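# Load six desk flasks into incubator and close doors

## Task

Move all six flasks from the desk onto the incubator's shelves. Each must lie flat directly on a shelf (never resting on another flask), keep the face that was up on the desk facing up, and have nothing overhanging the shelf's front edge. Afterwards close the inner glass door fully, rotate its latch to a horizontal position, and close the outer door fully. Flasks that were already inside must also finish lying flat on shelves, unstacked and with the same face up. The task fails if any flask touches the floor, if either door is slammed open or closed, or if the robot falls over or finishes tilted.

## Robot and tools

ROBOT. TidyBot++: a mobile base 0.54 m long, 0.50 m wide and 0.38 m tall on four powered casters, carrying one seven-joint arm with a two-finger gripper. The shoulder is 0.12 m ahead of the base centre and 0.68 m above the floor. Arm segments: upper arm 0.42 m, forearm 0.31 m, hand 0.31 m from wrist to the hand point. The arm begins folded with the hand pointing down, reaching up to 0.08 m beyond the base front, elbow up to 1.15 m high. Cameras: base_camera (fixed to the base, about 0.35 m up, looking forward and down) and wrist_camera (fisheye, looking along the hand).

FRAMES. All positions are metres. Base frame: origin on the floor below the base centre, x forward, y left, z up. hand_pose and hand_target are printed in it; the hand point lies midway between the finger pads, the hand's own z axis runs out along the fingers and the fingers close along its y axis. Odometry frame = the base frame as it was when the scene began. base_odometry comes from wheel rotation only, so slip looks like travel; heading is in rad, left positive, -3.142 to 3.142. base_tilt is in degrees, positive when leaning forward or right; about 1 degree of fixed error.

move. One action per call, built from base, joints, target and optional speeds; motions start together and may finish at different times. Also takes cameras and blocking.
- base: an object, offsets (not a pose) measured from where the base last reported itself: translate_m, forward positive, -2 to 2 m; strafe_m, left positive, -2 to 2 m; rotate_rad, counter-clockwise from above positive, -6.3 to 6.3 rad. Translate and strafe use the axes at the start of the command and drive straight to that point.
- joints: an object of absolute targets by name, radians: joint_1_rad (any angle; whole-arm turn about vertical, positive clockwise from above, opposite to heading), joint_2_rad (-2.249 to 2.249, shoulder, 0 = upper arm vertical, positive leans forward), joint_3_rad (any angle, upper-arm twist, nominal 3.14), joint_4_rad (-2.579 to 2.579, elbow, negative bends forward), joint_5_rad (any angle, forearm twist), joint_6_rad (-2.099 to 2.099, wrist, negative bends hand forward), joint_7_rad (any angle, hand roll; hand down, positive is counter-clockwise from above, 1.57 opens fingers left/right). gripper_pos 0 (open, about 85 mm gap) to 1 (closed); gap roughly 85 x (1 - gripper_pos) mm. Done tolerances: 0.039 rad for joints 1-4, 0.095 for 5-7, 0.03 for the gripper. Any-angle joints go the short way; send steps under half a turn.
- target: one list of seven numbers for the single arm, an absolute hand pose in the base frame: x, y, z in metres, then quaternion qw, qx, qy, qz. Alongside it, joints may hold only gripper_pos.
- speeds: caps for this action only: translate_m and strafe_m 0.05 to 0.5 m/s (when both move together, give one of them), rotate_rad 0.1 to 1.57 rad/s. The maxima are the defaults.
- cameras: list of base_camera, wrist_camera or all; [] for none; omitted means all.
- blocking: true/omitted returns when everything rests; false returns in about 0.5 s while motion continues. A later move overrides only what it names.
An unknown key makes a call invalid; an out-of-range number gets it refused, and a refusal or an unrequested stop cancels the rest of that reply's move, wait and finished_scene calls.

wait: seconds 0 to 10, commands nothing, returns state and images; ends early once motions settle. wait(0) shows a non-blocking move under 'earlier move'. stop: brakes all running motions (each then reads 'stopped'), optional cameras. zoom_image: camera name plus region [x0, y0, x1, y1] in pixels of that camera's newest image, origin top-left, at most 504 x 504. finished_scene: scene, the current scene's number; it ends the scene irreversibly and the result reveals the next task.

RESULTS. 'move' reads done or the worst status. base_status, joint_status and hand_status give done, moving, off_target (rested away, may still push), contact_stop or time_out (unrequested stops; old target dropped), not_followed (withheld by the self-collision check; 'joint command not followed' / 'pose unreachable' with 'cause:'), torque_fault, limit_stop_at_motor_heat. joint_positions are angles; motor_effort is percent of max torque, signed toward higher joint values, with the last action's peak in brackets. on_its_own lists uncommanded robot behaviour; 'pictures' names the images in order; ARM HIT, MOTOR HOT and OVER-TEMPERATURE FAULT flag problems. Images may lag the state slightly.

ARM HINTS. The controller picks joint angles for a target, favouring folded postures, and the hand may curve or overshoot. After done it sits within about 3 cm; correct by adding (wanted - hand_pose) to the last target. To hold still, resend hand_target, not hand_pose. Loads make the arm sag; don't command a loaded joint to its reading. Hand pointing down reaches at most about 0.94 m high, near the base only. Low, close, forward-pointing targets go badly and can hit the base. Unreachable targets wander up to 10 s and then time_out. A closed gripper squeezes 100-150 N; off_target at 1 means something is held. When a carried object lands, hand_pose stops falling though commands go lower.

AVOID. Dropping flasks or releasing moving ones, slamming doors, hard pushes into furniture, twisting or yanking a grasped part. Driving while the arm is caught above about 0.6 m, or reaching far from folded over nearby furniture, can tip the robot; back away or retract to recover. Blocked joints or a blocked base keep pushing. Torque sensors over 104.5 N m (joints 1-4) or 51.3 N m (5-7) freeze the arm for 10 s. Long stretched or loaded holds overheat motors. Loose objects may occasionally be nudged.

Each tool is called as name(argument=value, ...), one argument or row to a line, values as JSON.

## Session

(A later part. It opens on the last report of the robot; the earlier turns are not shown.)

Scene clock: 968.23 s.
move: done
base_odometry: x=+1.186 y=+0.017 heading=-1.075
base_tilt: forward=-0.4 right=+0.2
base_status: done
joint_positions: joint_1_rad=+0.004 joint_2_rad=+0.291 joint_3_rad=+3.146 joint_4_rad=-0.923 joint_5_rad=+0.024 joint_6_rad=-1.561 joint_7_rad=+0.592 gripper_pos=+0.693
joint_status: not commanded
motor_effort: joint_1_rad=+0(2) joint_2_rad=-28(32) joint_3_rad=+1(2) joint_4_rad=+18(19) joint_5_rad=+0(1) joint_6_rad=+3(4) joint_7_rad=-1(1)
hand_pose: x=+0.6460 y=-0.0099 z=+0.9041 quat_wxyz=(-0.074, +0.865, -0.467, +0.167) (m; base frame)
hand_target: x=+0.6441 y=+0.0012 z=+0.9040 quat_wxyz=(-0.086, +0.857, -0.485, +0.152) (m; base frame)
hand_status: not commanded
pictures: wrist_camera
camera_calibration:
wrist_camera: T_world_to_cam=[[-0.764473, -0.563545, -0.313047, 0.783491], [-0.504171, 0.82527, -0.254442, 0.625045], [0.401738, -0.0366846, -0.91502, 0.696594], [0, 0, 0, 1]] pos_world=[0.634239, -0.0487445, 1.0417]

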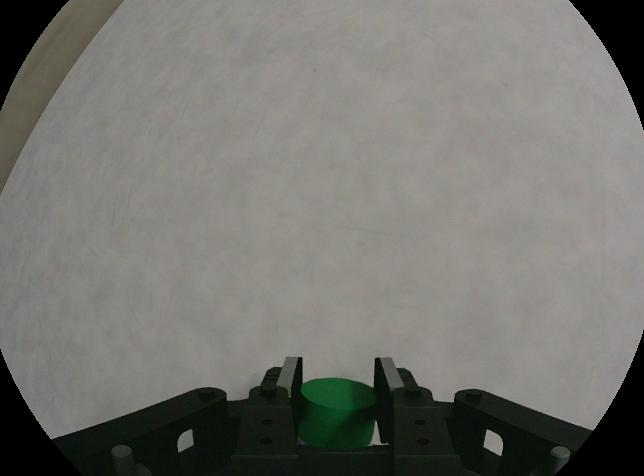

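move(
  joints={"joint_2_rad":0.285,"joint_4_rad":-0.99,"joint_6_rad":-1.53},
  cameras=[],
)

move(
  joints={"joint_2_rad":0.278,"joint_4_rad":-1.015,"joint_6_rad":-1.5},
  cameras=[],
)

move(
  joints={"gripper_pos":0.6},
  cameras=[],
)

move(
  joints={"gripper_pos":0.0},
  cameras=[],
)

move(
  joints={"joint_2_rad":0.325,"joint_4_rad":-0.803,"joint_6_rad":-1.662},
  cameras=[],
)

move(
  base={"translate_m":0.078,"strafe_m":0.003},
  speeds={"translate_m":0.15},
  joints={"joint_2_rad":0.4225,"joint_4_rad":-0.655,"joint_6_rad":-2.08},
  cameras=["wrist_camera"],
)

Scene clock: 974.10 s.
move: done
base_odometry: x=+1.186 y=+0.017 heading=-1.075
base_tilt: forward=-0.4 right=+0.2
base_status: not commanded
joint_positions: joint_1_rad=+0.004 joint_2_rad=+0.291 joint_3_rad=+3.146 joint_4_rad=-0.975 joint_5_rad=+0.024 joint_6_rad=-1.555 joint_7_rad=+0.592 gripper_pos=+0.693
joint_status: all done
motor_effort: joint_1_rad=-1(2) joint_2_rad=-28(30) joint_3_rad=+0(1) joint_4_rad=+18(19) joint_5_rad=+1(1) joint_6_rad=+3(4) joint_7_rad=-1(1)
hand_pose: x=+0.6374 y=-0.0098 z=+0.8836 quat_wxyz=(-0.063, +0.869, -0.469, +0.147) (m; base frame)
hand_target: x=+0.6408 y=+0.0012 z=+0.8834 quat_wxyz=(-0.082, +0.858, -0.486, +0.146) (m; base frame)
hand_status: not commanded
pictures: none
No camera images: "cameras" was empty.

Scene clock: 974.70 s.
move: done
base_odometry: x=+1.186 y=+0.017 heading=-1.075
base_tilt: forward=-0.4 right=+0.2
base_status: not commanded
joint_positions: joint_1_rad=+0.004 joint_2_rad=+0.284 joint_3_rad=+3.146 joint_4_rad=-0.991 joint_5_rad=+0.024 joint_6_rad=-1.534 joint_7_rad=+0.592 gripper_pos=+0.693
joint_status: all done
motor_effort: joint_1_rad=+0(1) joint_2_rad=-26(29) joint_3_rad=+1(1) joint_4_rad=+17(18) joint_5_rad=+1(1) joint_6_rad=+3(5) joint_7_rad=-1(1)
hand_pose: x=+0.6391 y=-0.0099 z=+0.8831 quat_wxyz=(-0.066, +0.868, -0.468, +0.152) (m; base frame)
hand_target: x=+0.6431 y=+0.0012 z=+0.8801 quat_wxyz=(-0.085, +0.857, -0.486, +0.151) (m; base frame)
hand_status: not commanded
pictures: none
No camera images: "cameras" was empty.

Scene clock: 975.33 s.
move: done
base_odometry: x=+1.186 y=+0.017 heading=-1.075
base_tilt: forward=-0.4 right=+0.2
base_status: not commanded
joint_positions: joint_1_rad=+0.004 joint_2_rad=+0.284 joint_3_rad=+3.146 joint_4_rad=-0.992 joint_5_rad=+0.024 joint_6_rad=-1.534 joint_7_rad=+0.592 gripper_pos=+0.600
joint_status: all done
motor_effort: joint_1_rad=+0(1) joint_2_rad=-27(28) joint_3_rad=+0(1) joint_4_rad=+17(18) joint_5_rad=+1(1) joint_6_rad=+3(3) joint_7_rad=-1(1)
hand_pose: x=+0.6390 y=-0.0099 z=+0.8830 quat_wxyz=(-0.066, +0.868, -0.468, +0.152) (m; base frame)
hand_target: x=+0.6431 y=+0.0012 z=+0.8801 quat_wxyz=(-0.085, +0.857, -0.486, +0.151) (m; base frame)
hand_status: not commanded
pictures: none
No camera images: "cameras" was empty.

Scene clock: 976.20 s.
move: done
base_odometry: x=+1.186 y=+0.017 heading=-1.075
base_tilt: forward=-0.4 right=+0.2
base_status: not commanded
joint_positions: joint_1_rad=+0.004 joint_2_rad=+0.284 joint_3_rad=+3.146 joint_4_rad=-0.992 joint_5_rad=+0.024 joint_6_rad=-1.534 joint_7_rad=+0.592 gripper_pos=+0.000
joint_status: all done
motor_effort: joint_1_rad=+0(1) joint_2_rad=-27(28) joint_3_rad=+1(1) joint_4_rad=+18(18) joint_5_rad=+1(1) joint_6_rad=+3(3) joint_7_rad=-1(1)
hand_pose: x=+0.6390 y=-0.0099 z=+0.8830 quat_wxyz=(-0.066, +0.868, -0.468, +0.152) (m; base frame)
hand_target: x=+0.6431 y=+0.0012 z=+0.8801 quat_wxyz=(-0.085, +0.857, -0.486, +0.151) (m; base frame)
hand_status: not commanded
pictures: none
No camera images: "cameras" was empty.

Scene clock: 977.40 s.
move: done
base_odometry: x=+1.186 y=+0.017 heading=-1.075
base_tilt: forward=-0.4 right=+0.2
base_status: not commanded
joint_positions: joint_1_rad=+0.004 joint_2_rad=+0.293 joint_3_rad=+3.146 joint_4_rad=-0.822 joint_5_rad=+0.024 joint_6_rad=-1.623 joint_7_rad=+0.592 gripper_pos=+0.000
joint_status: all done
motor_effort: joint_1_rad=+0(2) joint_2_rad=-27(28) joint_3_rad=+1(1) joint_4_rad=+17(19) joint_5_rad=+1(1) joint_6_rad=+3(4) joint_7_rad=-1(1)
hand_pose: x=+0.6450 y=-0.0098 z=+0.9369 quat_wxyz=(-0.083, +0.861, -0.466, +0.183) (m; base frame)
hand_target: x=+0.6446 y=+0.0012 z=+0.9230 quat_wxyz=(-0.086, +0.857, -0.485, +0.152) (m; base frame)
hand_status: not commanded
pictures: none
No camera images: "cameras" was empty.

Scene clock: 978.87 s.
move: done
base_odometry: x=+1.225 y=-0.051 heading=-1.076
base_tilt: forward=-0.4 right=+0.2
base_status: done
joint_positions: joint_1_rad=+0.004 joint_2_rad=+0.412 joint_3_rad=+3.146 joint_4_rad=-0.676 joint_5_rad=+0.024 joint_6_rad=-2.037 joint_7_rad=+0.592 gripper_pos=+0.000
joint_status: all done
motor_effort: joint_1_rad=-1(2) joint_2_rad=-29(33) joint_3_rad=+0(1) joint_4_rad=+15(17) joint_5_rad=+1(1) joint_6_rad=+0(4) joint_7_rad=-1(1)
hand_pose: x=+0.5709 y=-0.0083 z=+0.9021 quat_wxyz=(+0.006, +0.878, -0.478, +0.012) (m; base frame)
hand_target: x=+0.5635 y=+0.0012 z=+0.9032 quat_wxyz=(+0.004, +0.870, -0.493, -0.007) (m; base frame)
hand_status: not commanded
pictures: wrist_camera
camera_calibration:
wrist_camera: T_world_to_cam=[[-0.831891, -0.553879, -0.0342785, 0.513468], [-0.551373, 0.831958, -0.0619203, 0.438682], [0.0628146, -0.0326107, -0.997492, 0.992875], [0, 0, 0, 1]] pos_world=[0.606659, -0.0481875, 1.03515]

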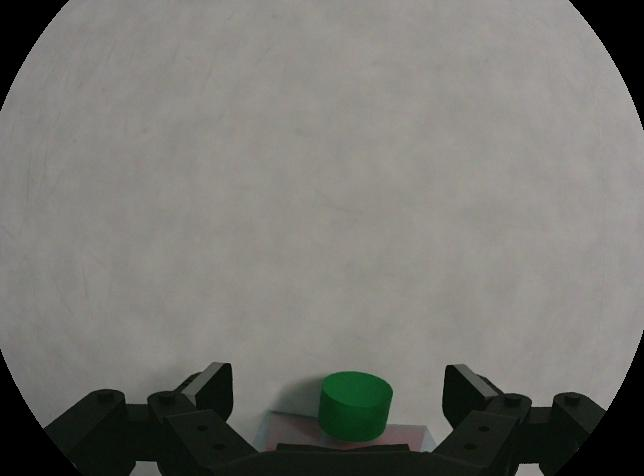

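move(
  base={"translate_m":-0.004,"strafe_m":0.005},
  joints={"joint_7_rad":0.45},
  cameras=[],
)

move(
  joints={"joint_2_rad":0.365,"joint_4_rad":-0.83,"joint_6_rad":-1.945},
  cameras=["wrist_camera"],
)

Scene clock: 982.43 s.
move: done
base_odometry: x=+1.228 y=-0.045 heading=-1.076
base_tilt: forward=-0.4 right=+0.2
base_status: done
joint_positions: joint_1_rad=+0.004 joint_2_rad=+0.412 joint_3_rad=+3.146 joint_4_rad=-0.676 joint_5_rad=+0.024 joint_6_rad=-2.042 joint_7_rad=+0.487 gripper_pos=+0.000
joint_status: all done
motor_effort: joint_1_rad=+0(4) joint_2_rad=-28(32) joint_3_rad=+1(2) joint_4_rad=+15(16) joint_5_rad=+0(2) joint_6_rad=+0(1) joint_7_rad=-1(2)
hand_pose: x=+0.5694 y=-0.0082 z=+0.9021 quat_wxyz=(+0.007, +0.852, -0.524, +0.011) (m; base frame)
hand_target: x=+0.5635 y=+0.0012 z=+0.9032 quat_wxyz=(+0.004, +0.847, -0.532, -0.007) (m; base frame)
hand_status: not commanded
pictures: none
No camera images: "cameras" was empty.

Scene clock: 983.57 s.
move: done
base_odometry: x=+1.228 y=-0.045 heading=-1.076
base_tilt: forward=-0.4 right=+0.2
base_status: not commanded
joint_positions: joint_1_rad=+0.004 joint_2_rad=+0.382 joint_3_rad=+3.146 joint_4_rad=-0.806 joint_5_rad=+0.024 joint_6_rad=-1.983 joint_7_rad=+0.487 gripper_pos=+0.000
joint_status: all done
motor_effort: joint_1_rad=+0(2) joint_2_rad=-28(29) joint_3_rad=+1(1) joint_4_rad=+16(17) joint_5_rad=+0(1) joint_6_rad=+0(1) joint_7_rad=-1(1)
hand_pose: x=+0.5582 y=-0.0084 z=+0.8782 quat_wxyz=(+0.018, +0.852, -0.523, -0.007) (m; base frame)
hand_target: x=+0.5621 y=+0.0012 z=+0.8789 quat_wxyz=(+0.000, +0.847, -0.532, +0.001) (m; base frame)
hand_status: not commanded
pictures: wrist_camera
camera_calibration:
wrist_camera: T_world_to_cam=[[-0.885385, -0.464842, 0.00404222, 0.498984], [-0.464615, 0.884605, -0.040087, 0.363169], [0.0150583, -0.0373705, -0.999188, 0.998033], [0, 0, 0, 1]] pos_world=[0.595498, -0.052016, 1.00976]

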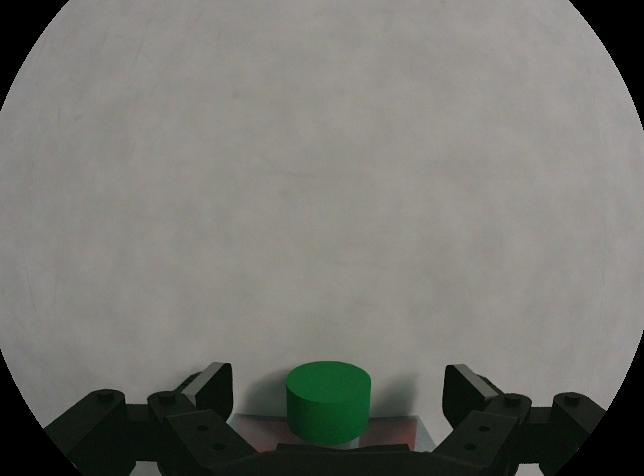

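move(
  base={"translate_m":0.002,"strafe_m":0.006},
  cameras=[],
)

move(
  joints={"gripper_pos":0.62},
  cameras=["wrist_camera"],
)

move(
  joints={"gripper_pos":0.8},
  cameras=[],
)

move(
  joints={"joint_2_rad":0.4225,"joint_4_rad":-0.655,"joint_6_rad":-2.08},
  cameras=["wrist_camera"],
)

Scene clock: 987.87 s.
move: done
base_odometry: x=+1.234 y=-0.044 heading=-1.076
base_tilt: forward=-0.4 right=+0.2
base_status: done
joint_positions: joint_1_rad=+0.003 joint_2_rad=+0.380 joint_3_rad=+3.146 joint_4_rad=-0.807 joint_5_rad=+0.024 joint_6_rad=-1.983 joint_7_rad=+0.487 gripper_pos=+0.000
joint_status: not commanded
motor_effort: joint_1_rad=+0(5) joint_2_rad=-28(30) joint_3_rad=+0(2) joint_4_rad=+15(16) joint_5_rad=+1(1) joint_6_rad=+0(1) joint_7_rad=-1(1)
hand_pose: x=+0.5579 y=-0.0081 z=+0.8793 quat_wxyz=(+0.017, +0.852, -0.523, -0.006) (m; base frame)
hand_target: x=+0.5621 y=+0.0012 z=+0.8789 quat_wxyz=(+0.000, +0.847, -0.532, +0.001) (m; base frame)
hand_status: not commanded
pictures: none
No camera images: "cameras" was empty.

Scene clock: 988.77 s.
move: done
base_odometry: x=+1.234 y=-0.044 heading=-1.076
base_tilt: forward=-0.4 right=+0.2
base_status: not commanded
joint_positions: joint_1_rad=+0.003 joint_2_rad=+0.380 joint_3_rad=+3.146 joint_4_rad=-0.807 joint_5_rad=+0.024 joint_6_rad=-1.983 joint_7_rad=+0.487 gripper_pos=+0.620
joint_status: all done
motor_effort: joint_1_rad=-1(1) joint_2_rad=-28(28) joint_3_rad=+0(1) joint_4_rad=+15(16) joint_5_rad=+1(1) joint_6_rad=+0(1) joint_7_rad=-1(1)
hand_pose: x=+0.5579 y=-0.0081 z=+0.8793 quat_wxyz=(+0.017, +0.852, -0.523, -0.006) (m; base frame)
hand_target: x=+0.5621 y=+0.0012 z=+0.8789 quat_wxyz=(+0.000, +0.847, -0.532, +0.001) (m; base frame)
hand_status: not commanded
pictures: wrist_camera
camera_calibration:
wrist_camera: T_world_to_cam=[[-0.885067, -0.465461, 0.00150459, 0.500979], [-0.465117, 0.884279, -0.041439, 0.364227], [0.0179577, -0.0373761, -0.99914, 0.997395], [0, 0, 0, 1]] pos_world=[0.594898, -0.051613, 1.01088]

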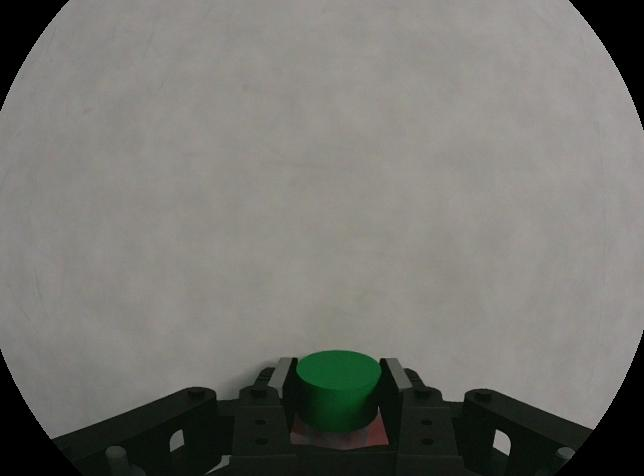

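Scene clock: 989.43 s.
move: off_target
base_odometry: x=+1.234 y=-0.044 heading=-1.076
base_tilt: forward=-0.4 right=+0.2
base_status: not commanded
joint_positions: joint_1_rad=+0.003 joint_2_rad=+0.377 joint_3_rad=+3.146 joint_4_rad=-0.809 joint_5_rad=+0.024 joint_6_rad=-1.982 joint_7_rad=+0.487 gripper_pos=+0.682
joint_status: gripper_pos off_target (ended at +0.682, target +0.800)
motor_effort: joint_1_rad=-1(1) joint_2_rad=-28(29) joint_3_rad=+0(1) joint_4_rad=+15(16) joint_5_rad=+1(1) joint_6_rad=+0(1) joint_7_rad=-1(1)
hand_pose: x=+0.5572 y=-0.0081 z=+0.8798 quat_wxyz=(+0.017, +0.852, -0.523, -0.005) (m; base frame)
hand_target: x=+0.5621 y=+0.0012 z=+0.8789 quat_wxyz=(+0.000, +0.847, -0.532, +0.001) (m; base frame)
hand_status: not commanded
pictures: none
No camera images: "cameras" was empty.

Scene clock: 990.57 s.
move: done
base_odometry: x=+1.234 y=-0.044 heading=-1.076
base_tilt: forward=-0.4 right=+0.2
base_status: not commanded
joint_positions: joint_1_rad=+0.003 joint_2_rad=+0.393 joint_3_rad=+3.146 joint_4_rad=-0.677 joint_5_rad=+0.024 joint_6_rad=-2.042 joint_7_rad=+0.487 gripper_pos=+0.682
joint_status: all done
motor_effort: joint_1_rad=+0(1) joint_2_rad=-29(31) joint_3_rad=+0(1) joint_4_rad=+15(17) joint_5_rad=+1(1) joint_6_rad=+0(1) joint_7_rad=-1(1)
hand_pose: x=+0.5651 y=-0.0079 z=+0.9105 quat_wxyz=(+0.002, +0.852, -0.523, +0.019) (m; base frame)
hand_target: x=+0.5635 y=+0.0012 z=+0.9032 quat_wxyz=(+0.004, +0.847, -0.532, -0.007) (m; base frame)
hand_status: not commanded
pictures: wrist_camera
camera_calibration:
wrist_camera: T_world_to_cam=[[-0.884214, -0.464441, -0.0496096, 0.553382], [-0.460943, 0.88482, -0.0680093, 0.39054], [0.0754818, -0.0372676, -0.996451, 0.993539], [0, 0, 0, 1]] pos_world=[0.59433, -0.0515179, 1.04403]

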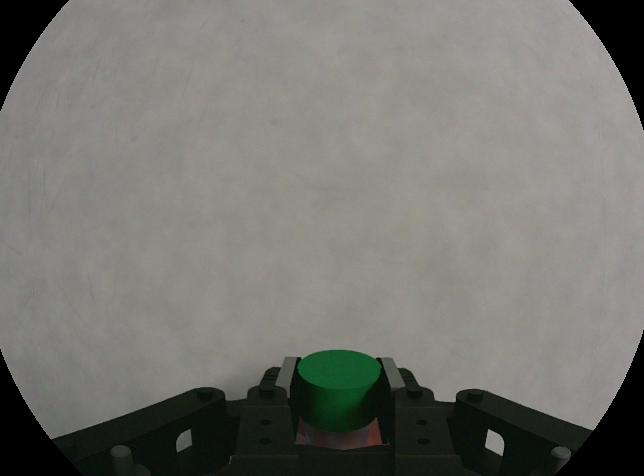

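move(
  joints={"joint_7_rad":-1.61},
  cameras=[],
)

move(
  joints={"joint_2_rad":0.385,"joint_4_rad":-0.79,"joint_6_rad":-1.967},
  cameras=[],
)

move(
  joints={"joint_2_rad":0.375,"joint_4_rad":-0.83,"joint_6_rad":-1.935},
  cameras=[],
)

move(
  joints={"gripper_pos":0.62},
  cameras=[],
)

move(
  joints={"gripper_pos":0.1},
  cameras=[],
)

move(
  joints={"joint_2_rad":0.4225,"joint_4_rad":-0.655,"joint_6_rad":-2.08,"gripper_pos":0},
  cameras=["wrist_camera"],
)

move(
  base={"translate_m":-0.35},
  cameras=[],
)

move(
  joints={"joint_2_rad":0.261,"joint_4_rad":-1.074,"joint_6_rad":-0.97,"joint_7_rad":0.1},
  cameras=[],
)

move(
  joints={"joint_7_rad":1.63,"joint_2_rad":0.241,"joint_4_rad":-1.395,"joint_6_rad":-0.66},
  cameras=["wrist_camera"],
)

Scene clock: 999.10 s.
move: done
base_odometry: x=+1.234 y=-0.044 heading=-1.076
base_tilt: forward=-0.4 right=+0.2
base_status: not commanded
joint_positions: joint_1_rad=+0.003 joint_2_rad=+0.394 joint_3_rad=+3.146 joint_4_rad=-0.677 joint_5_rad=+0.024 joint_6_rad=-2.042 joint_7_rad=-1.558 gripper_pos=+0.682
joint_status: all done
motor_effort: joint_1_rad=+0(1) joint_2_rad=-29(29) joint_3_rad=+1(1) joint_4_rad=+15(16) joint_5_rad=+0(1) joint_6_rad=+0(1) joint_7_rad=-1(2)
hand_pose: x=+0.5653 y=-0.0079 z=+0.9101 quat_wxyz=(-0.014, -0.002, -1.000, +0.011) (m; base frame)
hand_target: x=+0.5635 y=+0.0012 z=+0.9032 quat_wxyz=(+0.008, -0.020, -1.000, +0.000) (m; base frame)
hand_status: not commanded
pictures: none
No camera images: "cameras" was empty.

Scene clock: 1000.13 s.
move: done
base_odometry: x=+1.234 y=-0.044 heading=-1.076
base_tilt: forward=-0.4 right=+0.2
base_status: not commanded
joint_positions: joint_1_rad=+0.003 joint_2_rad=+0.393 joint_3_rad=+3.146 joint_4_rad=-0.772 joint_5_rad=+0.024 joint_6_rad=-2.001 joint_7_rad=-1.558 gripper_pos=+0.682
joint_status: all done
motor_effort: joint_1_rad=+0(2) joint_2_rad=-29(31) joint_3_rad=+0(1) joint_4_rad=+16(17) joint_5_rad=+0(1) joint_6_rad=+0(1) joint_7_rad=-1(1)
hand_pose: x=+0.5613 y=-0.0080 z=+0.8832 quat_wxyz=(+0.013, -0.002, -1.000, +0.011) (m; base frame)
hand_target: x=+0.5670 y=+0.0012 z=+0.8817 quat_wxyz=(+0.000, -0.020, -1.000, +0.000) (m; base frame)
hand_status: not commanded
pictures: none
No camera images: "cameras" was empty.

Scene clock: 1000.83 s.
move: done
base_odometry: x=+1.234 y=-0.044 heading=-1.076
base_tilt: forward=-0.4 right=+0.2
base_status: not commanded
joint_positions: joint_1_rad=+0.003 joint_2_rad=+0.379 joint_3_rad=+3.146 joint_4_rad=-0.802 joint_5_rad=+0.024 joint_6_rad=-1.973 joint_7_rad=-1.558 gripper_pos=+0.682
joint_status: all done
motor_effort: joint_1_rad=-1(1) joint_2_rad=-26(29) joint_3_rad=+1(1) joint_4_rad=+14(16) joint_5_rad=+1(2) joint_6_rad=+0(1) joint_7_rad=-1(1)
hand_pose: x=+0.5614 y=-0.0082 z=+0.8810 quat_wxyz=(+0.006, -0.002, -1.000, +0.012) (m; base frame)
hand_target: x=+0.5672 y=+0.0012 z=+0.8745 quat_wxyz=(-0.001, -0.020, -1.000, +0.000) (m; base frame)
hand_status: not commanded
pictures: none
No camera images: "cameras" was empty.

Scene clock: 1001.50 s.
move: done
base_odometry: x=+1.234 y=-0.044 heading=-1.076
base_tilt: forward=-0.4 right=+0.2
base_status: not commanded
joint_positions: joint_1_rad=+0.003 joint_2_rad=+0.379 joint_3_rad=+3.146 joint_4_rad=-0.806 joint_5_rad=+0.024 joint_6_rad=-1.973 joint_7_rad=-1.558 gripper_pos=+0.620
joint_status: all done
motor_effort: joint_1_rad=-1(1) joint_2_rad=-28(29) joint_3_rad=+1(1) joint_4_rad=+15(16) joint_5_rad=+1(1) joint_6_rad=+0(1) joint_7_rad=-1(1)
hand_pose: x=+0.5608 y=-0.0082 z=+0.8798 quat_wxyz=(+0.008, -0.002, -1.000, +0.012) (m; base frame)
hand_target: x=+0.5672 y=+0.0012 z=+0.8745 quat_wxyz=(-0.001, -0.020, -1.000, +0.000) (m; base frame)
hand_status: not commanded
pictures: none
No camera images: "cameras" was empty.

Scene clock: 1002.33 s.
move: done
base_odometry: x=+1.234 y=-0.044 heading=-1.076
base_tilt: forward=-0.4 right=+0.2
base_status: not commanded
joint_positions: joint_1_rad=+0.003 joint_2_rad=+0.379 joint_3_rad=+3.146 joint_4_rad=-0.806 joint_5_rad=+0.024 joint_6_rad=-1.973 joint_7_rad=-1.558 gripper_pos=+0.100
joint_status: all done
motor_effort: joint_1_rad=-1(2) joint_2_rad=-28(28) joint_3_rad=+1(1) joint_4_rad=+15(16) joint_5_rad=+1(1) joint_6_rad=+0(1) joint_7_rad=-1(1)
hand_pose: x=+0.5608 y=-0.0082 z=+0.8798 quat_wxyz=(+0.008, -0.002, -1.000, +0.012) (m; base frame)
hand_target: x=+0.5672 y=+0.0012 z=+0.8745 quat_wxyz=(-0.001, -0.020, -1.000, +0.000) (m; base frame)
hand_status: not commanded
pictures: none
No camera images: "cameras" was empty.

Scene clock: 1003.47 s.
move: done
base_odometry: x=+1.234 y=-0.044 heading=-1.076
base_tilt: forward=-0.4 right=+0.2
base_status: not commanded
joint_positions: joint_1_rad=+0.003 joint_2_rad=+0.390 joint_3_rad=+3.146 joint_4_rad=-0.674 joint_5_rad=+0.024 joint_6_rad=-2.042 joint_7_rad=-1.558 gripper_pos=+0.000
joint_status: all done
motor_effort: joint_1_rad=-1(2) joint_2_rad=-28(30) joint_3_rad=+0(1) joint_4_rad=+15(16) joint_5_rad=+1(1) joint_6_rad=+0(1) joint_7_rad=-1(1)
hand_pose: x=+0.5648 y=-0.0079 z=+0.9124 quat_wxyz=(-0.017, -0.003, -1.000, +0.011) (m; base frame)
hand_target: x=+0.5635 y=+0.0012 z=+0.9032 quat_wxyz=(+0.008, -0.020, -1.000, +0.000) (m; base frame)
hand_status: not commanded
pictures: wrist_camera
camera_calibration:
wrist_camera: T_world_to_cam=[[-0.00626198, 0.998358, -0.0569475, 0.0756254], [0.99998, 0.00630261, 0.000533952, -0.504031], [0.000891993, -0.0569431, -0.998377, 1.03914], [0, 0, 0, 1]] pos_world=[0.503567, -0.0131528, 1.04203]

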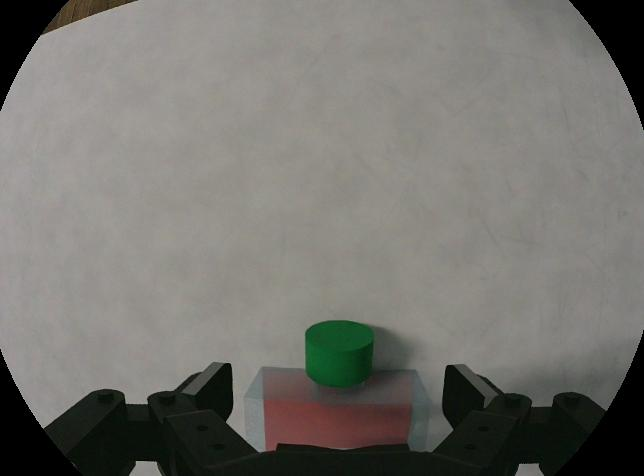

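Scene clock: 1005.43 s.
move: done
base_odometry: x=+1.068 y=+0.264 heading=-1.077
base_tilt: forward=-0.4 right=+0.2
base_status: done
joint_positions: joint_1_rad=+0.003 joint_2_rad=+0.403 joint_3_rad=+3.146 joint_4_rad=-0.674 joint_5_rad=+0.024 joint_6_rad=-2.048 joint_7_rad=-1.558 gripper_pos=+0.000
joint_status: not commanded
motor_effort: joint_1_rad=+0(2) joint_2_rad=-28(31) joint_3_rad=+0(1) joint_4_rad=+14(16) joint_5_rad=+1(1) joint_6_rad=+0(1) joint_7_rad=-1(1)
hand_pose: x=+0.5659 y=-0.0079 z=+0.9067 quat_wxyz=(-0.008, -0.003, -1.000, +0.011) (m; base frame)
hand_target: x=+0.5635 y=+0.0012 z=+0.9032 quat_wxyz=(+0.008, -0.020, -1.000, +0.000) (m; base frame)
hand_status: not commanded
pictures: none
No camera images: "cameras" was empty.

Scene clock: 1007.83 s.
move: done
base_odometry: x=+1.068 y=+0.264 heading=-1.077
base_tilt: forward=-0.4 right=+0.2
base_status: not commanded
joint_positions: joint_1_rad=+0.003 joint_2_rad=+0.277 joint_3_rad=+3.146 joint_4_rad=-1.049 joint_5_rad=+0.024 joint_6_rad=-1.016 joint_7_rad=+0.044 gripper_pos=+0.000
joint_status: all done
motor_effort: joint_1_rad=-1(2) joint_2_rad=-29(31) joint_3_rad=+1(1) joint_4_rad=+20(21) joint_5_rad=+1(1) joint_6_rad=+6(6) joint_7_rad=-1(1)
hand_pose: x=+0.7624 y=-0.0091 z=+0.9456 quat_wxyz=(-0.259, +0.665, -0.638, +0.290) (m; base frame)
hand_target: x=+0.7643 y=+0.0011 z=+0.9532 quat_wxyz=(-0.272, +0.678, -0.613, +0.301) (m; base frame)
hand_status: not commanded
pictures: none
No camera images: "cameras" was empty.

Scene clock: 1010.03 s.
move: done
base_odometry: x=+1.068 y=+0.264 heading=-1.077
base_tilt: forward=-0.4 right=+0.2
base_status: not commanded
joint_positions: joint_1_rad=+0.003 joint_2_rad=+0.252 joint_3_rad=+3.146 joint_4_rad=-1.365 joint_5_rad=+0.024 joint_6_rad=-0.702 joint_7_rad=+1.574 gripper_pos=+0.000
joint_status: all done
motor_effort: joint_1_rad=-1(2) joint_2_rad=-28(30) joint_3_rad=+1(1) joint_4_rad=+20(21) joint_5_rad=+0(1) joint_6_rad=+6(7) joint_7_rad=-1(2)
hand_pose: x=+0.7661 y=-0.0078 z=+0.8627 quat_wxyz=(+0.013, +0.917, +0.004, +0.400) (m; base frame)
hand_target: x=+0.7661 y=+0.0011 z=+0.8634 quat_wxyz=(+0.012, +0.912, +0.027, +0.410) (m; base frame)
hand_status: not commanded
pictures: wrist_camera
camera_calibration:
wrist_camera: T_world_to_cam=[[0.0297475, -0.999468, 0.0133367, -0.0298117], [-0.65534, -0.0295764, -0.754755, 1.21416], [0.754748, 0.0137121, -0.655871, 0.116873], [0, 0, 0, 1]] pos_world=[0.708365, 0.00451201, 0.993445]

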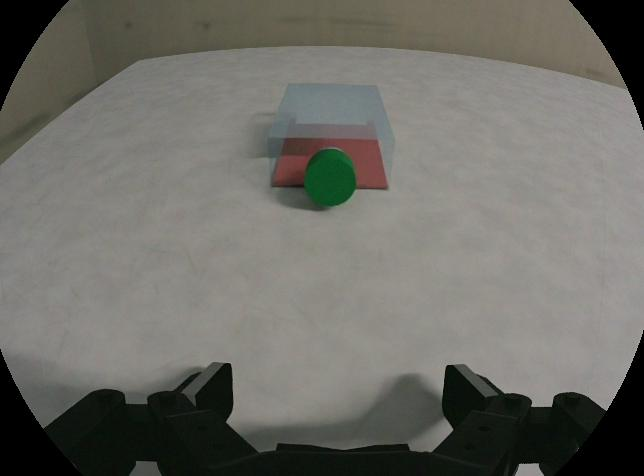

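move(
  base={"translate_m":0.124,"strafe_m":0.002},
  cameras=["wrist_camera"],
)

Scene clock: 1012.53 s.
move: done
base_odometry: x=+1.129 y=+0.156 heading=-1.076
base_tilt: forward=-0.4 right=+0.2
base_status: done
joint_positions: joint_1_rad=+0.003 joint_2_rad=+0.246 joint_3_rad=+3.146 joint_4_rad=-1.371 joint_5_rad=+0.024 joint_6_rad=-0.698 joint_7_rad=+1.577 gripper_pos=+0.000
joint_status: not commanded
motor_effort: joint_1_rad=-1(4) joint_2_rad=-29(35) joint_3_rad=+0(3) joint_4_rad=+20(22) joint_5_rad=+0(1) joint_6_rad=+6(7) joint_7_rad=-1(1)
hand_pose: x=+0.7644 y=-0.0076 z=+0.8646 quat_wxyz=(+0.014, +0.916, +0.005, +0.401) (m; base frame)
hand_target: x=+0.7661 y=+0.0011 z=+0.8634 quat_wxyz=(+0.012, +0.912, +0.027, +0.410) (m; base frame)
hand_status: not commanded
pictures: wrist_camera
camera_calibration:
wrist_camera: T_world_to_cam=[[0.0320719, -0.999363, 0.0156389, -0.0334002], [-0.652055, -0.0327794, -0.757463, 1.21425], [0.757493, 0.0140959, -0.652691, 0.114548], [0, 0, 0, 1]] pos_world=[0.706058, 0.00480868, 0.995033]

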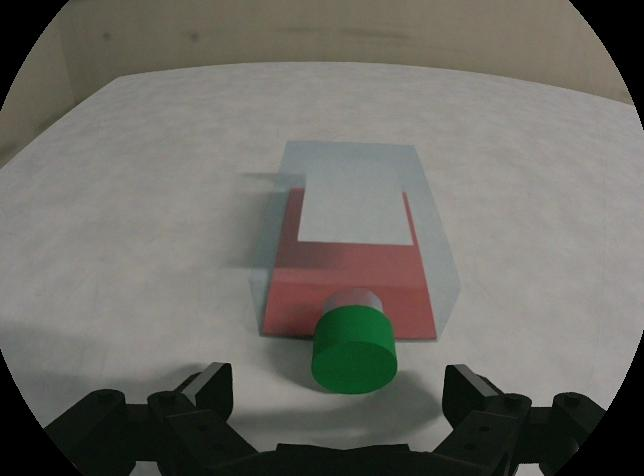

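move(
  base={"translate_m":0.021,"strafe_m":-0.006},
  cameras=[],
)

move(
  joints={"gripper_pos":0.63},
  cameras=["wrist_camera"],
)

move(
  joints={"gripper_pos":0.8},
  cameras=[],
)

move(
  joints={"joint_2_rad":0.25,"joint_4_rad":-1.15,"joint_6_rad":-0.91},
  cameras=["wrist_camera"],
)

move(
  base={"translate_m":-0.5},
  speeds={"translate_m":0.35},
  cameras=[],
)

move(
  base={"rotate_rad":-1.575},
  speeds={"rotate_rad":0.7},
  joints={"joint_2_rad":0.02,"joint_4_rad":-1.48,"joint_6_rad":-0.82},
)

Scene clock: 1017.07 s.
move: done
base_odometry: x=+1.133 y=+0.135 heading=-1.076
base_tilt: forward=-0.4 right=+0.2
base_status: done
joint_positions: joint_1_rad=+0.003 joint_2_rad=+0.242 joint_3_rad=+3.146 joint_4_rad=-1.372 joint_5_rad=+0.024 joint_6_rad=-0.697 joint_7_rad=+1.577 gripper_pos=+0.000
joint_status: not commanded
motor_effort: joint_1_rad=-1(2) joint_2_rad=-29(32) joint_3_rad=+0(2) joint_4_rad=+21(22) joint_5_rad=+0(1) joint_6_rad=+6(7) joint_7_rad=-1(1)
hand_pose: x=+0.7639 y=-0.0076 z=+0.8668 quat_wxyz=(+0.014, +0.915, +0.005, +0.403) (m; base frame)
hand_target: x=+0.7661 y=+0.0011 z=+0.8634 quat_wxyz=(+0.012, +0.912, +0.027, +0.410) (m; base frame)
hand_status: not commanded
pictures: none
No camera images: "cameras" was empty.

Scene clock: 1017.97 s.
move: done
base_odometry: x=+1.133 y=+0.135 heading=-1.076
base_tilt: forward=-0.4 right=+0.2
base_status: not commanded
joint_positions: joint_1_rad=+0.003 joint_2_rad=+0.239 joint_3_rad=+3.146 joint_4_rad=-1.372 joint_5_rad=+0.024 joint_6_rad=-0.691 joint_7_rad=+1.577 gripper_pos=+0.630
joint_status: all done
motor_effort: joint_1_rad=+0(1) joint_2_rad=-26(29) joint_3_rad=+1(2) joint_4_rad=+19(21) joint_5_rad=+1(2) joint_6_rad=+5(6) joint_7_rad=-1(1)
hand_pose: x=+0.7645 y=-0.0076 z=+0.8704 quat_wxyz=(+0.014, +0.913, +0.005, +0.408) (m; base frame)
hand_target: x=+0.7661 y=+0.0011 z=+0.8634 quat_wxyz=(+0.012, +0.912, +0.027, +0.410) (m; base frame)
hand_status: not commanded
pictures: wrist_camera
camera_calibration:
wrist_camera: T_world_to_cam=[[0.0322014, -0.999351, 0.0161718, -0.0339487], [-0.641766, -0.0330779, -0.766187, 1.21841], [0.766224, 0.0142938, -0.642415, 0.102656], [0, 0, 0, 1]] pos_world=[0.704372, 0.00490844, 1.00003]

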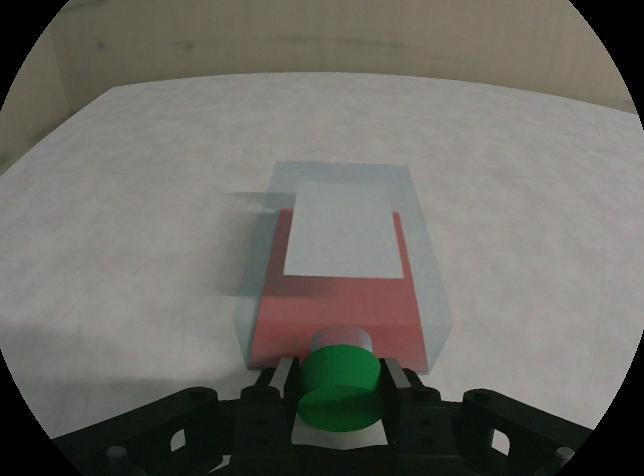

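Scene clock: 1018.57 s.
move: off_target
base_odometry: x=+1.133 y=+0.135 heading=-1.076
base_tilt: forward=-0.4 right=+0.2
base_status: not commanded
joint_positions: joint_1_rad=+0.003 joint_2_rad=+0.238 joint_3_rad=+3.146 joint_4_rad=-1.372 joint_5_rad=+0.024 joint_6_rad=-0.690 joint_7_rad=+1.577 gripper_pos=+0.679
joint_status: gripper_pos off_target (ended at +0.679, target +0.800)
motor_effort: joint_1_rad=-1(1) joint_2_rad=-26(27) joint_3_rad=+1(1) joint_4_rad=+19(19) joint_5_rad=+1(1) joint_6_rad=+5(6) joint_7_rad=-1(1)
hand_pose: x=+0.7645 y=-0.0076 z=+0.8708 quat_wxyz=(+0.014, +0.913, +0.005, +0.408) (m; base frame)
hand_target: x=+0.7661 y=+0.0011 z=+0.8634 quat_wxyz=(+0.012, +0.912, +0.027, +0.410) (m; base frame)
hand_status: not commanded
pictures: none
No camera images: "cameras" was empty.

Scene clock: 1019.90 s.
move: done
base_odometry: x=+1.133 y=+0.135 heading=-1.076
base_tilt: forward=-0.4 right=+0.2
base_status: not commanded
joint_positions: joint_1_rad=+0.003 joint_2_rad=+0.240 joint_3_rad=+3.146 joint_4_rad=-1.172 joint_5_rad=+0.024 joint_6_rad=-0.877 joint_7_rad=+1.577 gripper_pos=+0.679
joint_status: all done
motor_effort: joint_1_rad=-1(2) joint_2_rad=-30(32) joint_3_rad=+1(1) joint_4_rad=+22(24) joint_5_rad=+1(1) joint_6_rad=+7(8) joint_7_rad=-1(1)
hand_pose: x=+0.7638 y=-0.0085 z=+0.9354 quat_wxyz=(+0.015, +0.910, +0.003, +0.413) (m; base frame)
hand_target: x=+0.7629 y=+0.0011 z=+0.9332 quat_wxyz=(+0.012, +0.914, +0.027, +0.404) (m; base frame)
hand_status: not commanded
pictures: wrist_camera
camera_calibration:
wrist_camera: T_world_to_cam=[[0.0277967, -0.999475, 0.0166262, -0.0330045], [-0.632248, -0.0304619, -0.774167, 1.268], [0.774267, 0.0110073, -0.632763, 0.129799], [0, 0, 0, 1]] pos_world=[0.702109, 0.00420965, 1.06432]

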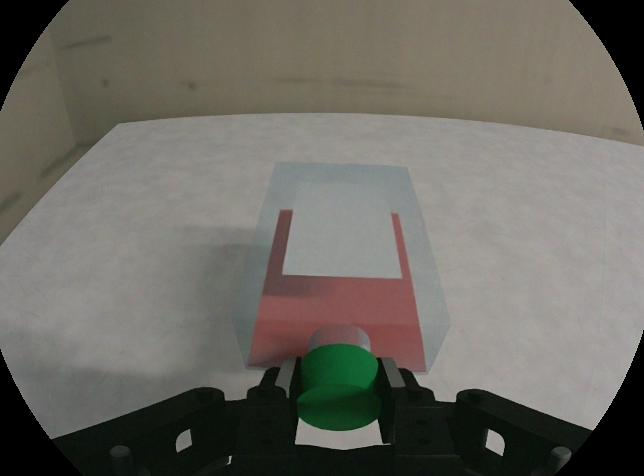

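Scene clock: 1022.37 s.
move: done
base_odometry: x=+0.896 y=+0.575 heading=-1.076
base_tilt: forward=-0.4 right=+0.2
base_status: done
joint_positions: joint_1_rad=+0.003 joint_2_rad=+0.244 joint_3_rad=+3.145 joint_4_rad=-1.172 joint_5_rad=+0.024 joint_6_rad=-0.883 joint_7_rad=+1.577 gripper_pos=+0.679
joint_status: not commanded
motor_effort: joint_1_rad=-1(2) joint_2_rad=-30(36) joint_3_rad=+0(2) joint_4_rad=+21(23) joint_5_rad=+1(1) joint_6_rad=+7(8) joint_7_rad=-1(1)
hand_pose: x=+0.7636 y=-0.0083 z=+0.9315 quat_wxyz=(+0.014, +0.913, +0.003, +0.409) (m; base frame)
hand_target: x=+0.7629 y=+0.0011 z=+0.9332 quat_wxyz=(+0.012, +0.914, +0.027, +0.404) (m; base frame)
hand_status: not commanded
pictures: none
No camera images: "cameras" was empty.

Scene clock: 1025.43 s.
move: done
base_odometry: x=+0.896 y=+0.575 heading=-2.651
base_tilt: forward=-0.4 right=+0.2
base_status: done
joint_positions: joint_1_rad=+0.001 joint_2_rad=+0.039 joint_3_rad=+3.144 joint_4_rad=-1.458 joint_5_rad=+0.024 joint_6_rad=-0.866 joint_7_rad=+1.577 gripper_pos=+0.679
joint_status: all done
motor_effort: joint_1_rad=+0(4) joint_2_rad=-22(31) joint_3_rad=+1(4) joint_4_rad=+21(23) joint_5_rad=+1(2) joint_6_rad=+7(8) joint_7_rad=-1(1)
hand_pose: x=+0.6673 y=-0.0062 z=+0.9039 quat_wxyz=(+0.013, +0.925, +0.005, +0.379) (m; base frame)
hand_target: x=+0.6689 y=+0.0011 z=+0.9127 quat_wxyz=(+0.012, +0.916, +0.027, +0.399) (m; base frame)
hand_status: not commanded
pictures: base_camera, wrist_camera
camera_calibration:
wrist_camera: T_world_to_cam=[[0.0325311, -0.999383, 0.0132194, -0.0275198], [-0.687792, -0.0319811, -0.725203, 1.17547], [0.725179, 0.0144994, -0.688408, 0.267622], [0, 0, 0, 1]] pos_world=[0.615303, 0.00620976, 1.03705]

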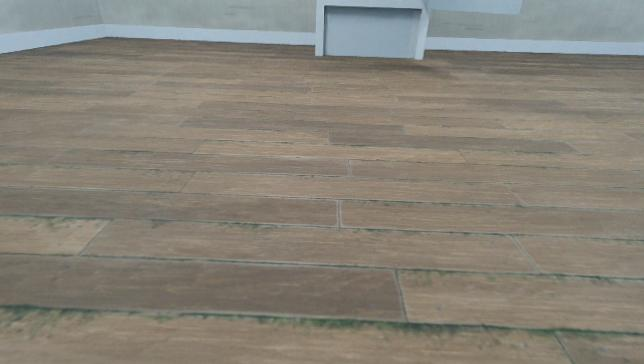

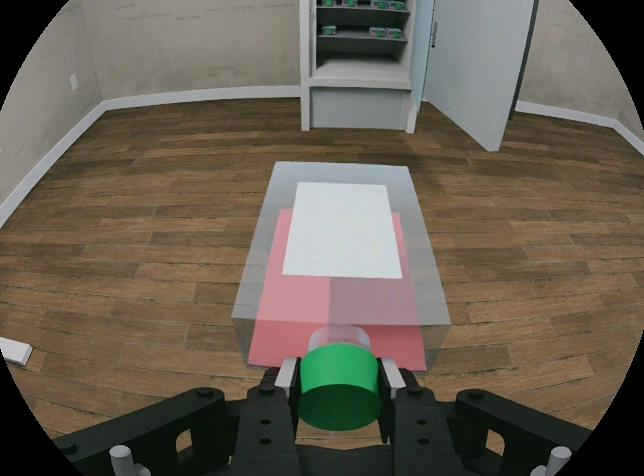

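move(
  base={"translate_m":1.8,"strafe_m":-0.06},
  speeds={"translate_m":0.35},
  joints={"joint_2_rad":0.266,"joint_4_rad":-2.176,"joint_6_rad":0.137},
)

Scene clock: 1042.97 s.
move: done
base_odometry: x=-0.720 y=-0.221 heading=-2.652
base_tilt: forward=-0.4 right=+0.2
base_status: done
joint_positions: joint_1_rad=+0.001 joint_2_rad=+0.248 joint_3_rad=+3.144 joint_4_rad=-2.157 joint_5_rad=+0.024 joint_6_rad=+0.092 joint_7_rad=+1.578 gripper_pos=+0.679
joint_status: all done
motor_effort: joint_1_rad=+0(2) joint_2_rad=-25(28) joint_3_rad=+1(2) joint_4_rad=+16(22) joint_5_rad=+0(1) joint_6_rad=+7(8) joint_7_rad=-1(1)
hand_pose: x=+0.6629 y=+0.0001 z=+0.6464 quat_wxyz=(+0.006, +0.915, +0.013, +0.403) (m; base frame)
hand_target: x=+0.6631 y=+0.0011 z=+0.6387 quat_wxyz=(+0.012, +0.913, +0.027, +0.406) (m; base frame)
hand_status: not commanded
pictures: base_camera, wrist_camera
camera_calibration:
wrist_camera: T_world_to_cam=[[0.0522395, -0.998601, 0.00814033, -0.0274845], [-0.649891, -0.0401844, -0.758964, 0.982605], [0.75823, 0.0343576, -0.651082, 0.047439], [0, 0, 0, 1]] pos_world=[0.604052, 0.0104094, 0.776872]

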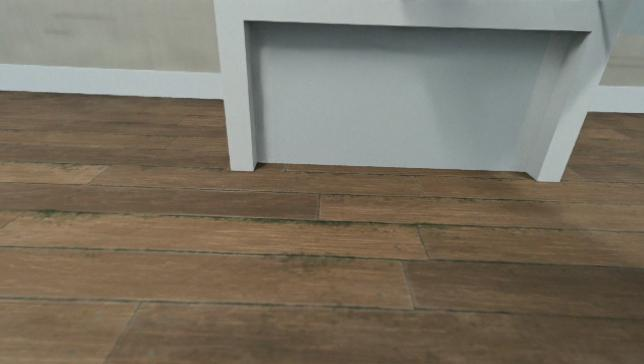

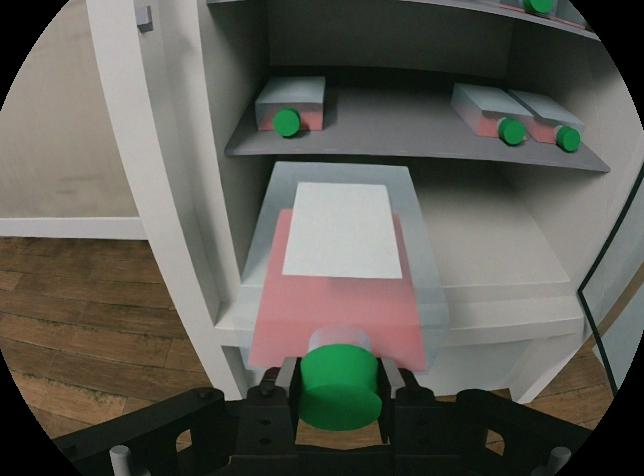

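move(
  base={"strafe_m":-0.064,"translate_m":0.1},
  speeds={"translate_m":0.15},
)

zoom_image(
  camera="base_camera",
  region=[100, 100, 350, 250],
)

Scene clock: 1047.50 s.
move: done
base_odometry: x=-0.839 y=-0.212 heading=-2.652
base_tilt: forward=-0.4 right=+0.2
base_status: done
joint_positions: joint_1_rad=+0.001 joint_2_rad=+0.249 joint_3_rad=+3.144 joint_4_rad=-2.160 joint_5_rad=+0.024 joint_6_rad=+0.093 joint_7_rad=+1.578 gripper_pos=+0.679
joint_status: not commanded
motor_effort: joint_1_rad=+0(3) joint_2_rad=-25(26) joint_3_rad=+1(2) joint_4_rad=+16(17) joint_5_rad=+0(1) joint_6_rad=+7(7) joint_7_rad=-1(1)
hand_pose: x=+0.6617 y=+0.0001 z=+0.6447 quat_wxyz=(+0.006, +0.916, +0.013, +0.401) (m; base frame)
hand_target: x=+0.6631 y=+0.0011 z=+0.6387 quat_wxyz=(+0.012, +0.913, +0.027, +0.406) (m; base frame)
hand_status: not commanded
pictures: base_camera, wrist_camera
camera_calibration:
wrist_camera: T_world_to_cam=[[0.052269, -0.998601, 0.00796628, -0.0273184], [-0.652417, -0.0401862, -0.756794, 0.980851], [0.756056, 0.0343596, -0.653605, 0.0502646], [0, 0, 0, 1]] pos_world=[0.603349, 0.0104094, 0.775374]

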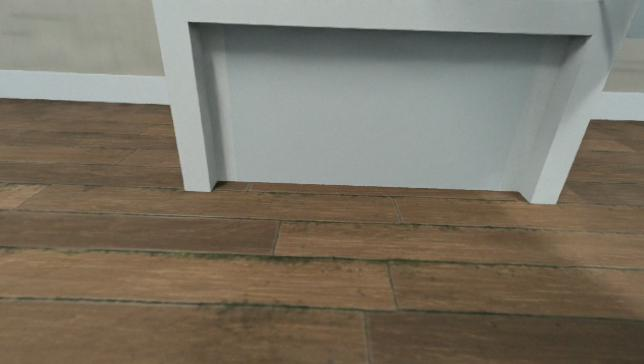

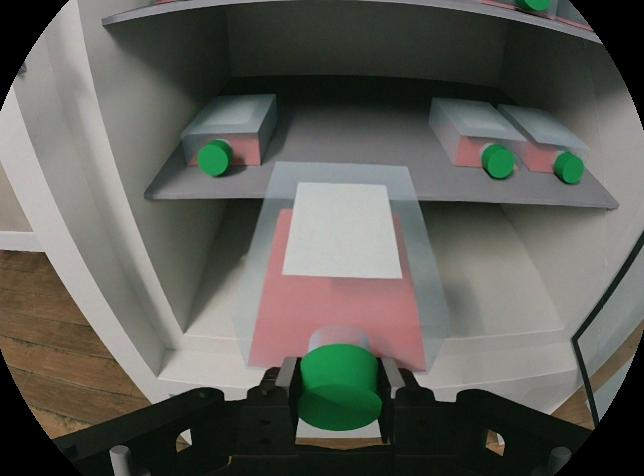

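Scaled by 2.016.

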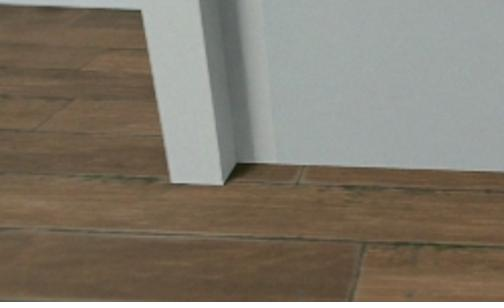

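move(
  base={"strafe_m":0.006,"translate_m":0.267},
  speeds={"translate_m":0.15},
)

Scene clock: 1052.00 s.
move: done
base_odometry: x=-1.072 y=-0.343 heading=-2.652
base_tilt: forward=-0.4 right=+0.2
base_status: done
joint_positions: joint_1_rad=+0.001 joint_2_rad=+0.251 joint_3_rad=+3.144 joint_4_rad=-2.163 joint_5_rad=+0.024 joint_6_rad=+0.094 joint_7_rad=+1.578 gripper_pos=+0.679
joint_status: not commanded
motor_effort: joint_1_rad=+0(2) joint_2_rad=-25(26) joint_3_rad=+0(2) joint_4_rad=+16(17) joint_5_rad=+0(1) joint_6_rad=+7(8) joint_7_rad=-1(1)
hand_pose: x=+0.6607 y=+0.0001 z=+0.6426 quat_wxyz=(+0.006, +0.917, +0.013, +0.399) (m; base frame)
hand_target: x=+0.6631 y=+0.0011 z=+0.6387 quat_wxyz=(+0.012, +0.913, +0.027, +0.406) (m; base frame)
hand_status: not commanded
pictures: base_camera, wrist_camera
camera_calibration:
wrist_camera: T_world_to_cam=[[0.0523736, -0.998598, 0.00770833, -0.0271352], [-0.655202, -0.0401867, -0.754384, 0.978835], [0.753636, 0.0344593, -0.656388, 0.0530917], [0, 0, 0, 1]] pos_world=[0.602744, 0.0104094, 0.773476]

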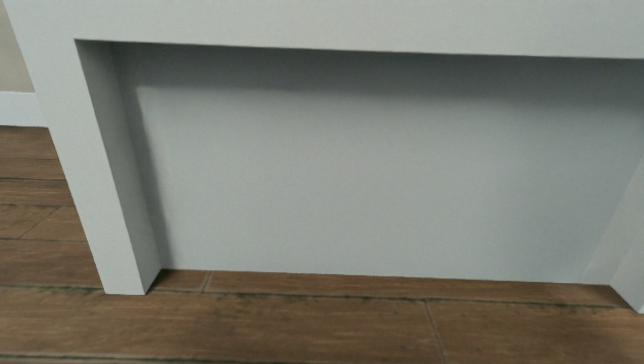

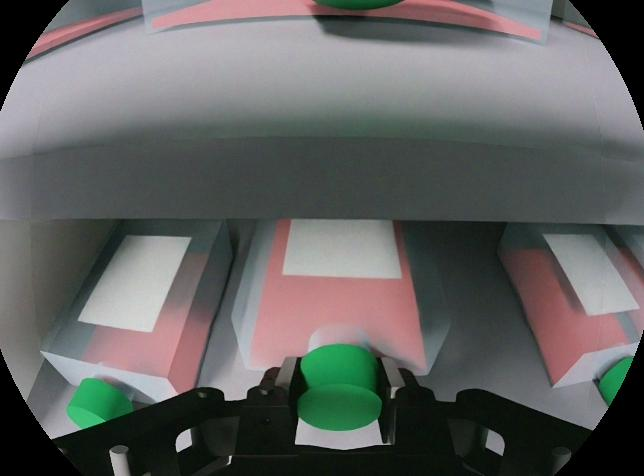

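move(
  joints={"joint_2_rad":0.325,"joint_4_rad":-2.215,"joint_6_rad":0.235},
  cameras=[],
)

move(
  joints={"joint_2_rad":0.36,"joint_4_rad":-2.23,"joint_6_rad":0.285},
  cameras=[],
)

move(
  joints={"joint_2_rad":0.375,"joint_4_rad":-2.238,"joint_6_rad":0.307},
)

Scene clock: 1055.60 s.
move: done
base_odometry: x=-1.072 y=-0.343 heading=-2.652
base_tilt: forward=-0.4 right=+0.2
base_status: not commanded
joint_positions: joint_1_rad=+0.001 joint_2_rad=+0.308 joint_3_rad=+3.144 joint_4_rad=-2.197 joint_5_rad=+0.024 joint_6_rad=+0.191 joint_7_rad=+1.578 gripper_pos=+0.679
joint_status: all done
motor_effort: joint_1_rad=+0(1) joint_2_rad=-26(27) joint_3_rad=+0(1) joint_4_rad=+15(17) joint_5_rad=+1(1) joint_6_rad=+7(8) joint_7_rad=-1(1)
hand_pose: x=+0.6624 y=+0.0008 z=+0.6192 quat_wxyz=(+0.005, +0.916, +0.013, +0.402) (m; base frame)
hand_target: x=+0.6624 y=+0.0011 z=+0.6128 quat_wxyz=(+0.012, +0.913, +0.027, +0.406) (m; base frame)
hand_status: not commanded
pictures: none
No camera images: "cameras" was empty.

Scene clock: 1056.33 s.
move: done
base_odometry: x=-1.072 y=-0.343 heading=-2.652
base_tilt: forward=-0.4 right=+0.2
base_status: not commanded
joint_positions: joint_1_rad=+0.001 joint_2_rad=+0.339 joint_3_rad=+3.144 joint_4_rad=-2.210 joint_5_rad=+0.024 joint_6_rad=+0.242 joint_7_rad=+1.578 gripper_pos=+0.679
joint_status: all done
motor_effort: joint_1_rad=-1(2) joint_2_rad=-26(27) joint_3_rad=+0(1) joint_4_rad=+14(16) joint_5_rad=+0(1) joint_6_rad=+7(7) joint_7_rad=-1(1)
hand_pose: x=+0.6651 y=+0.0012 z=+0.6085 quat_wxyz=(+0.005, +0.914, +0.013, +0.405) (m; base frame)
hand_target: x=+0.6631 y=+0.0011 z=+0.5993 quat_wxyz=(+0.012, +0.913, +0.027, +0.406) (m; base frame)
hand_status: not commanded
pictures: none
No camera images: "cameras" was empty.

Scene clock: 1056.90 s.
move: done
base_odometry: x=-1.072 y=-0.343 heading=-2.652
base_tilt: forward=-0.4 right=+0.2
base_status: not commanded
joint_positions: joint_1_rad=+0.001 joint_2_rad=+0.349 joint_3_rad=+3.144 joint_4_rad=-2.217 joint_5_rad=+0.024 joint_6_rad=+0.265 joint_7_rad=+1.578 gripper_pos=+0.679
joint_status: all done
motor_effort: joint_1_rad=-1(1) joint_2_rad=-26(26) joint_3_rad=+0(1) joint_4_rad=+14(15) joint_5_rad=+0(1) joint_6_rad=+6(7) joint_7_rad=-1(1)
hand_pose: x=+0.6661 y=+0.0014 z=+0.6062 quat_wxyz=(+0.004, +0.913, +0.013, +0.408) (m; base frame)
hand_target: x=+0.6625 y=+0.0011 z=+0.5931 quat_wxyz=(+0.012, +0.914, +0.027, +0.406) (m; base frame)
hand_status: not commanded
pictures: base_camera, wrist_camera
camera_calibration:
wrist_camera: T_world_to_cam=[[0.0548828, -0.998475, 0.00601084, -0.0265633], [-0.640075, -0.0398018, -0.767281, 0.952669], [0.76635, 0.0382632, -0.641283, 0.00741776], [0, 0, 0, 1]] pos_world=[0.605552, 0.0111113, 0.735881]

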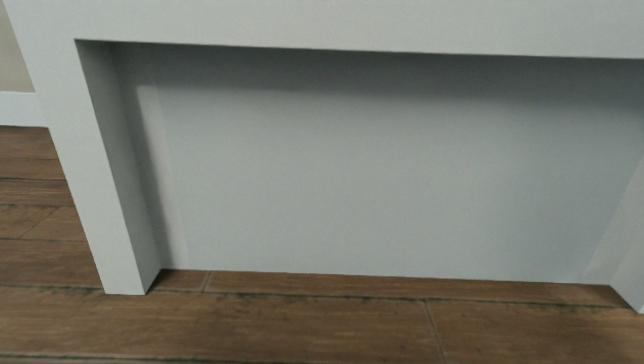

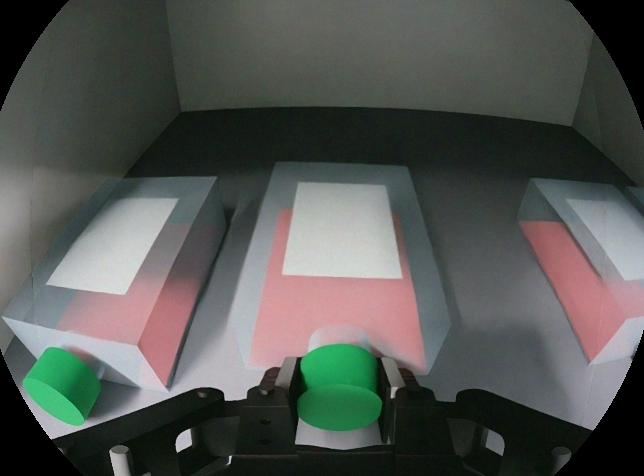

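move(
  joints={"joint_2_rad":0.385,"joint_4_rad":-2.243,"joint_6_rad":0.322},
  cameras=[],
)

move(
  joints={"joint_2_rad":0.395,"joint_4_rad":-2.248,"joint_6_rad":0.337},
  cameras=[],
)

Scene clock: 1059.93 s.
move: done
base_odometry: x=-1.072 y=-0.343 heading=-2.652
base_tilt: forward=-0.4 right=+0.2
base_status: not commanded
joint_positions: joint_1_rad=+0.001 joint_2_rad=+0.354 joint_3_rad=+3.144 joint_4_rad=-2.220 joint_5_rad=+0.024 joint_6_rad=+0.282 joint_7_rad=+1.578 gripper_pos=+0.679
joint_status: all done
motor_effort: joint_1_rad=-1(1) joint_2_rad=-25(26) joint_3_rad=+0(1) joint_4_rad=+13(14) joint_5_rad=+1(1) joint_6_rad=+7(7) joint_7_rad=-1(1)
hand_pose: x=+0.6674 y=+0.0015 z=+0.6058 quat_wxyz=(+0.004, +0.911, +0.014, +0.412) (m; base frame)
hand_target: x=+0.6624 y=+0.0011 z=+0.5892 quat_wxyz=(+0.012, +0.914, +0.027, +0.406) (m; base frame)
hand_status: not commanded
pictures: none
No camera images: "cameras" was empty.

Scene clock: 1060.47 s.
move: done
base_odometry: x=-1.072 y=-0.343 heading=-2.652
base_tilt: forward=-0.4 right=+0.2
base_status: not commanded
joint_positions: joint_1_rad=+0.001 joint_2_rad=+0.359 joint_3_rad=+3.144 joint_4_rad=-2.224 joint_5_rad=+0.024 joint_6_rad=+0.299 joint_7_rad=+1.578 gripper_pos=+0.679
joint_status: all done
motor_effort: joint_1_rad=-1(1) joint_2_rad=-25(26) joint_3_rad=+0(0) joint_4_rad=+12(14) joint_5_rad=+0(1) joint_6_rad=+6(7) joint_7_rad=-1(1)
hand_pose: x=+0.6691 y=+0.0016 z=+0.6056 quat_wxyz=(+0.004, +0.909, +0.014, +0.416) (m; base frame)
hand_target: x=+0.6621 y=+0.0011 z=+0.5853 quat_wxyz=(+0.012, +0.914, +0.027, +0.406) (m; base frame)
hand_status: not commanded
pictures: none
No camera images: "cameras" was empty.


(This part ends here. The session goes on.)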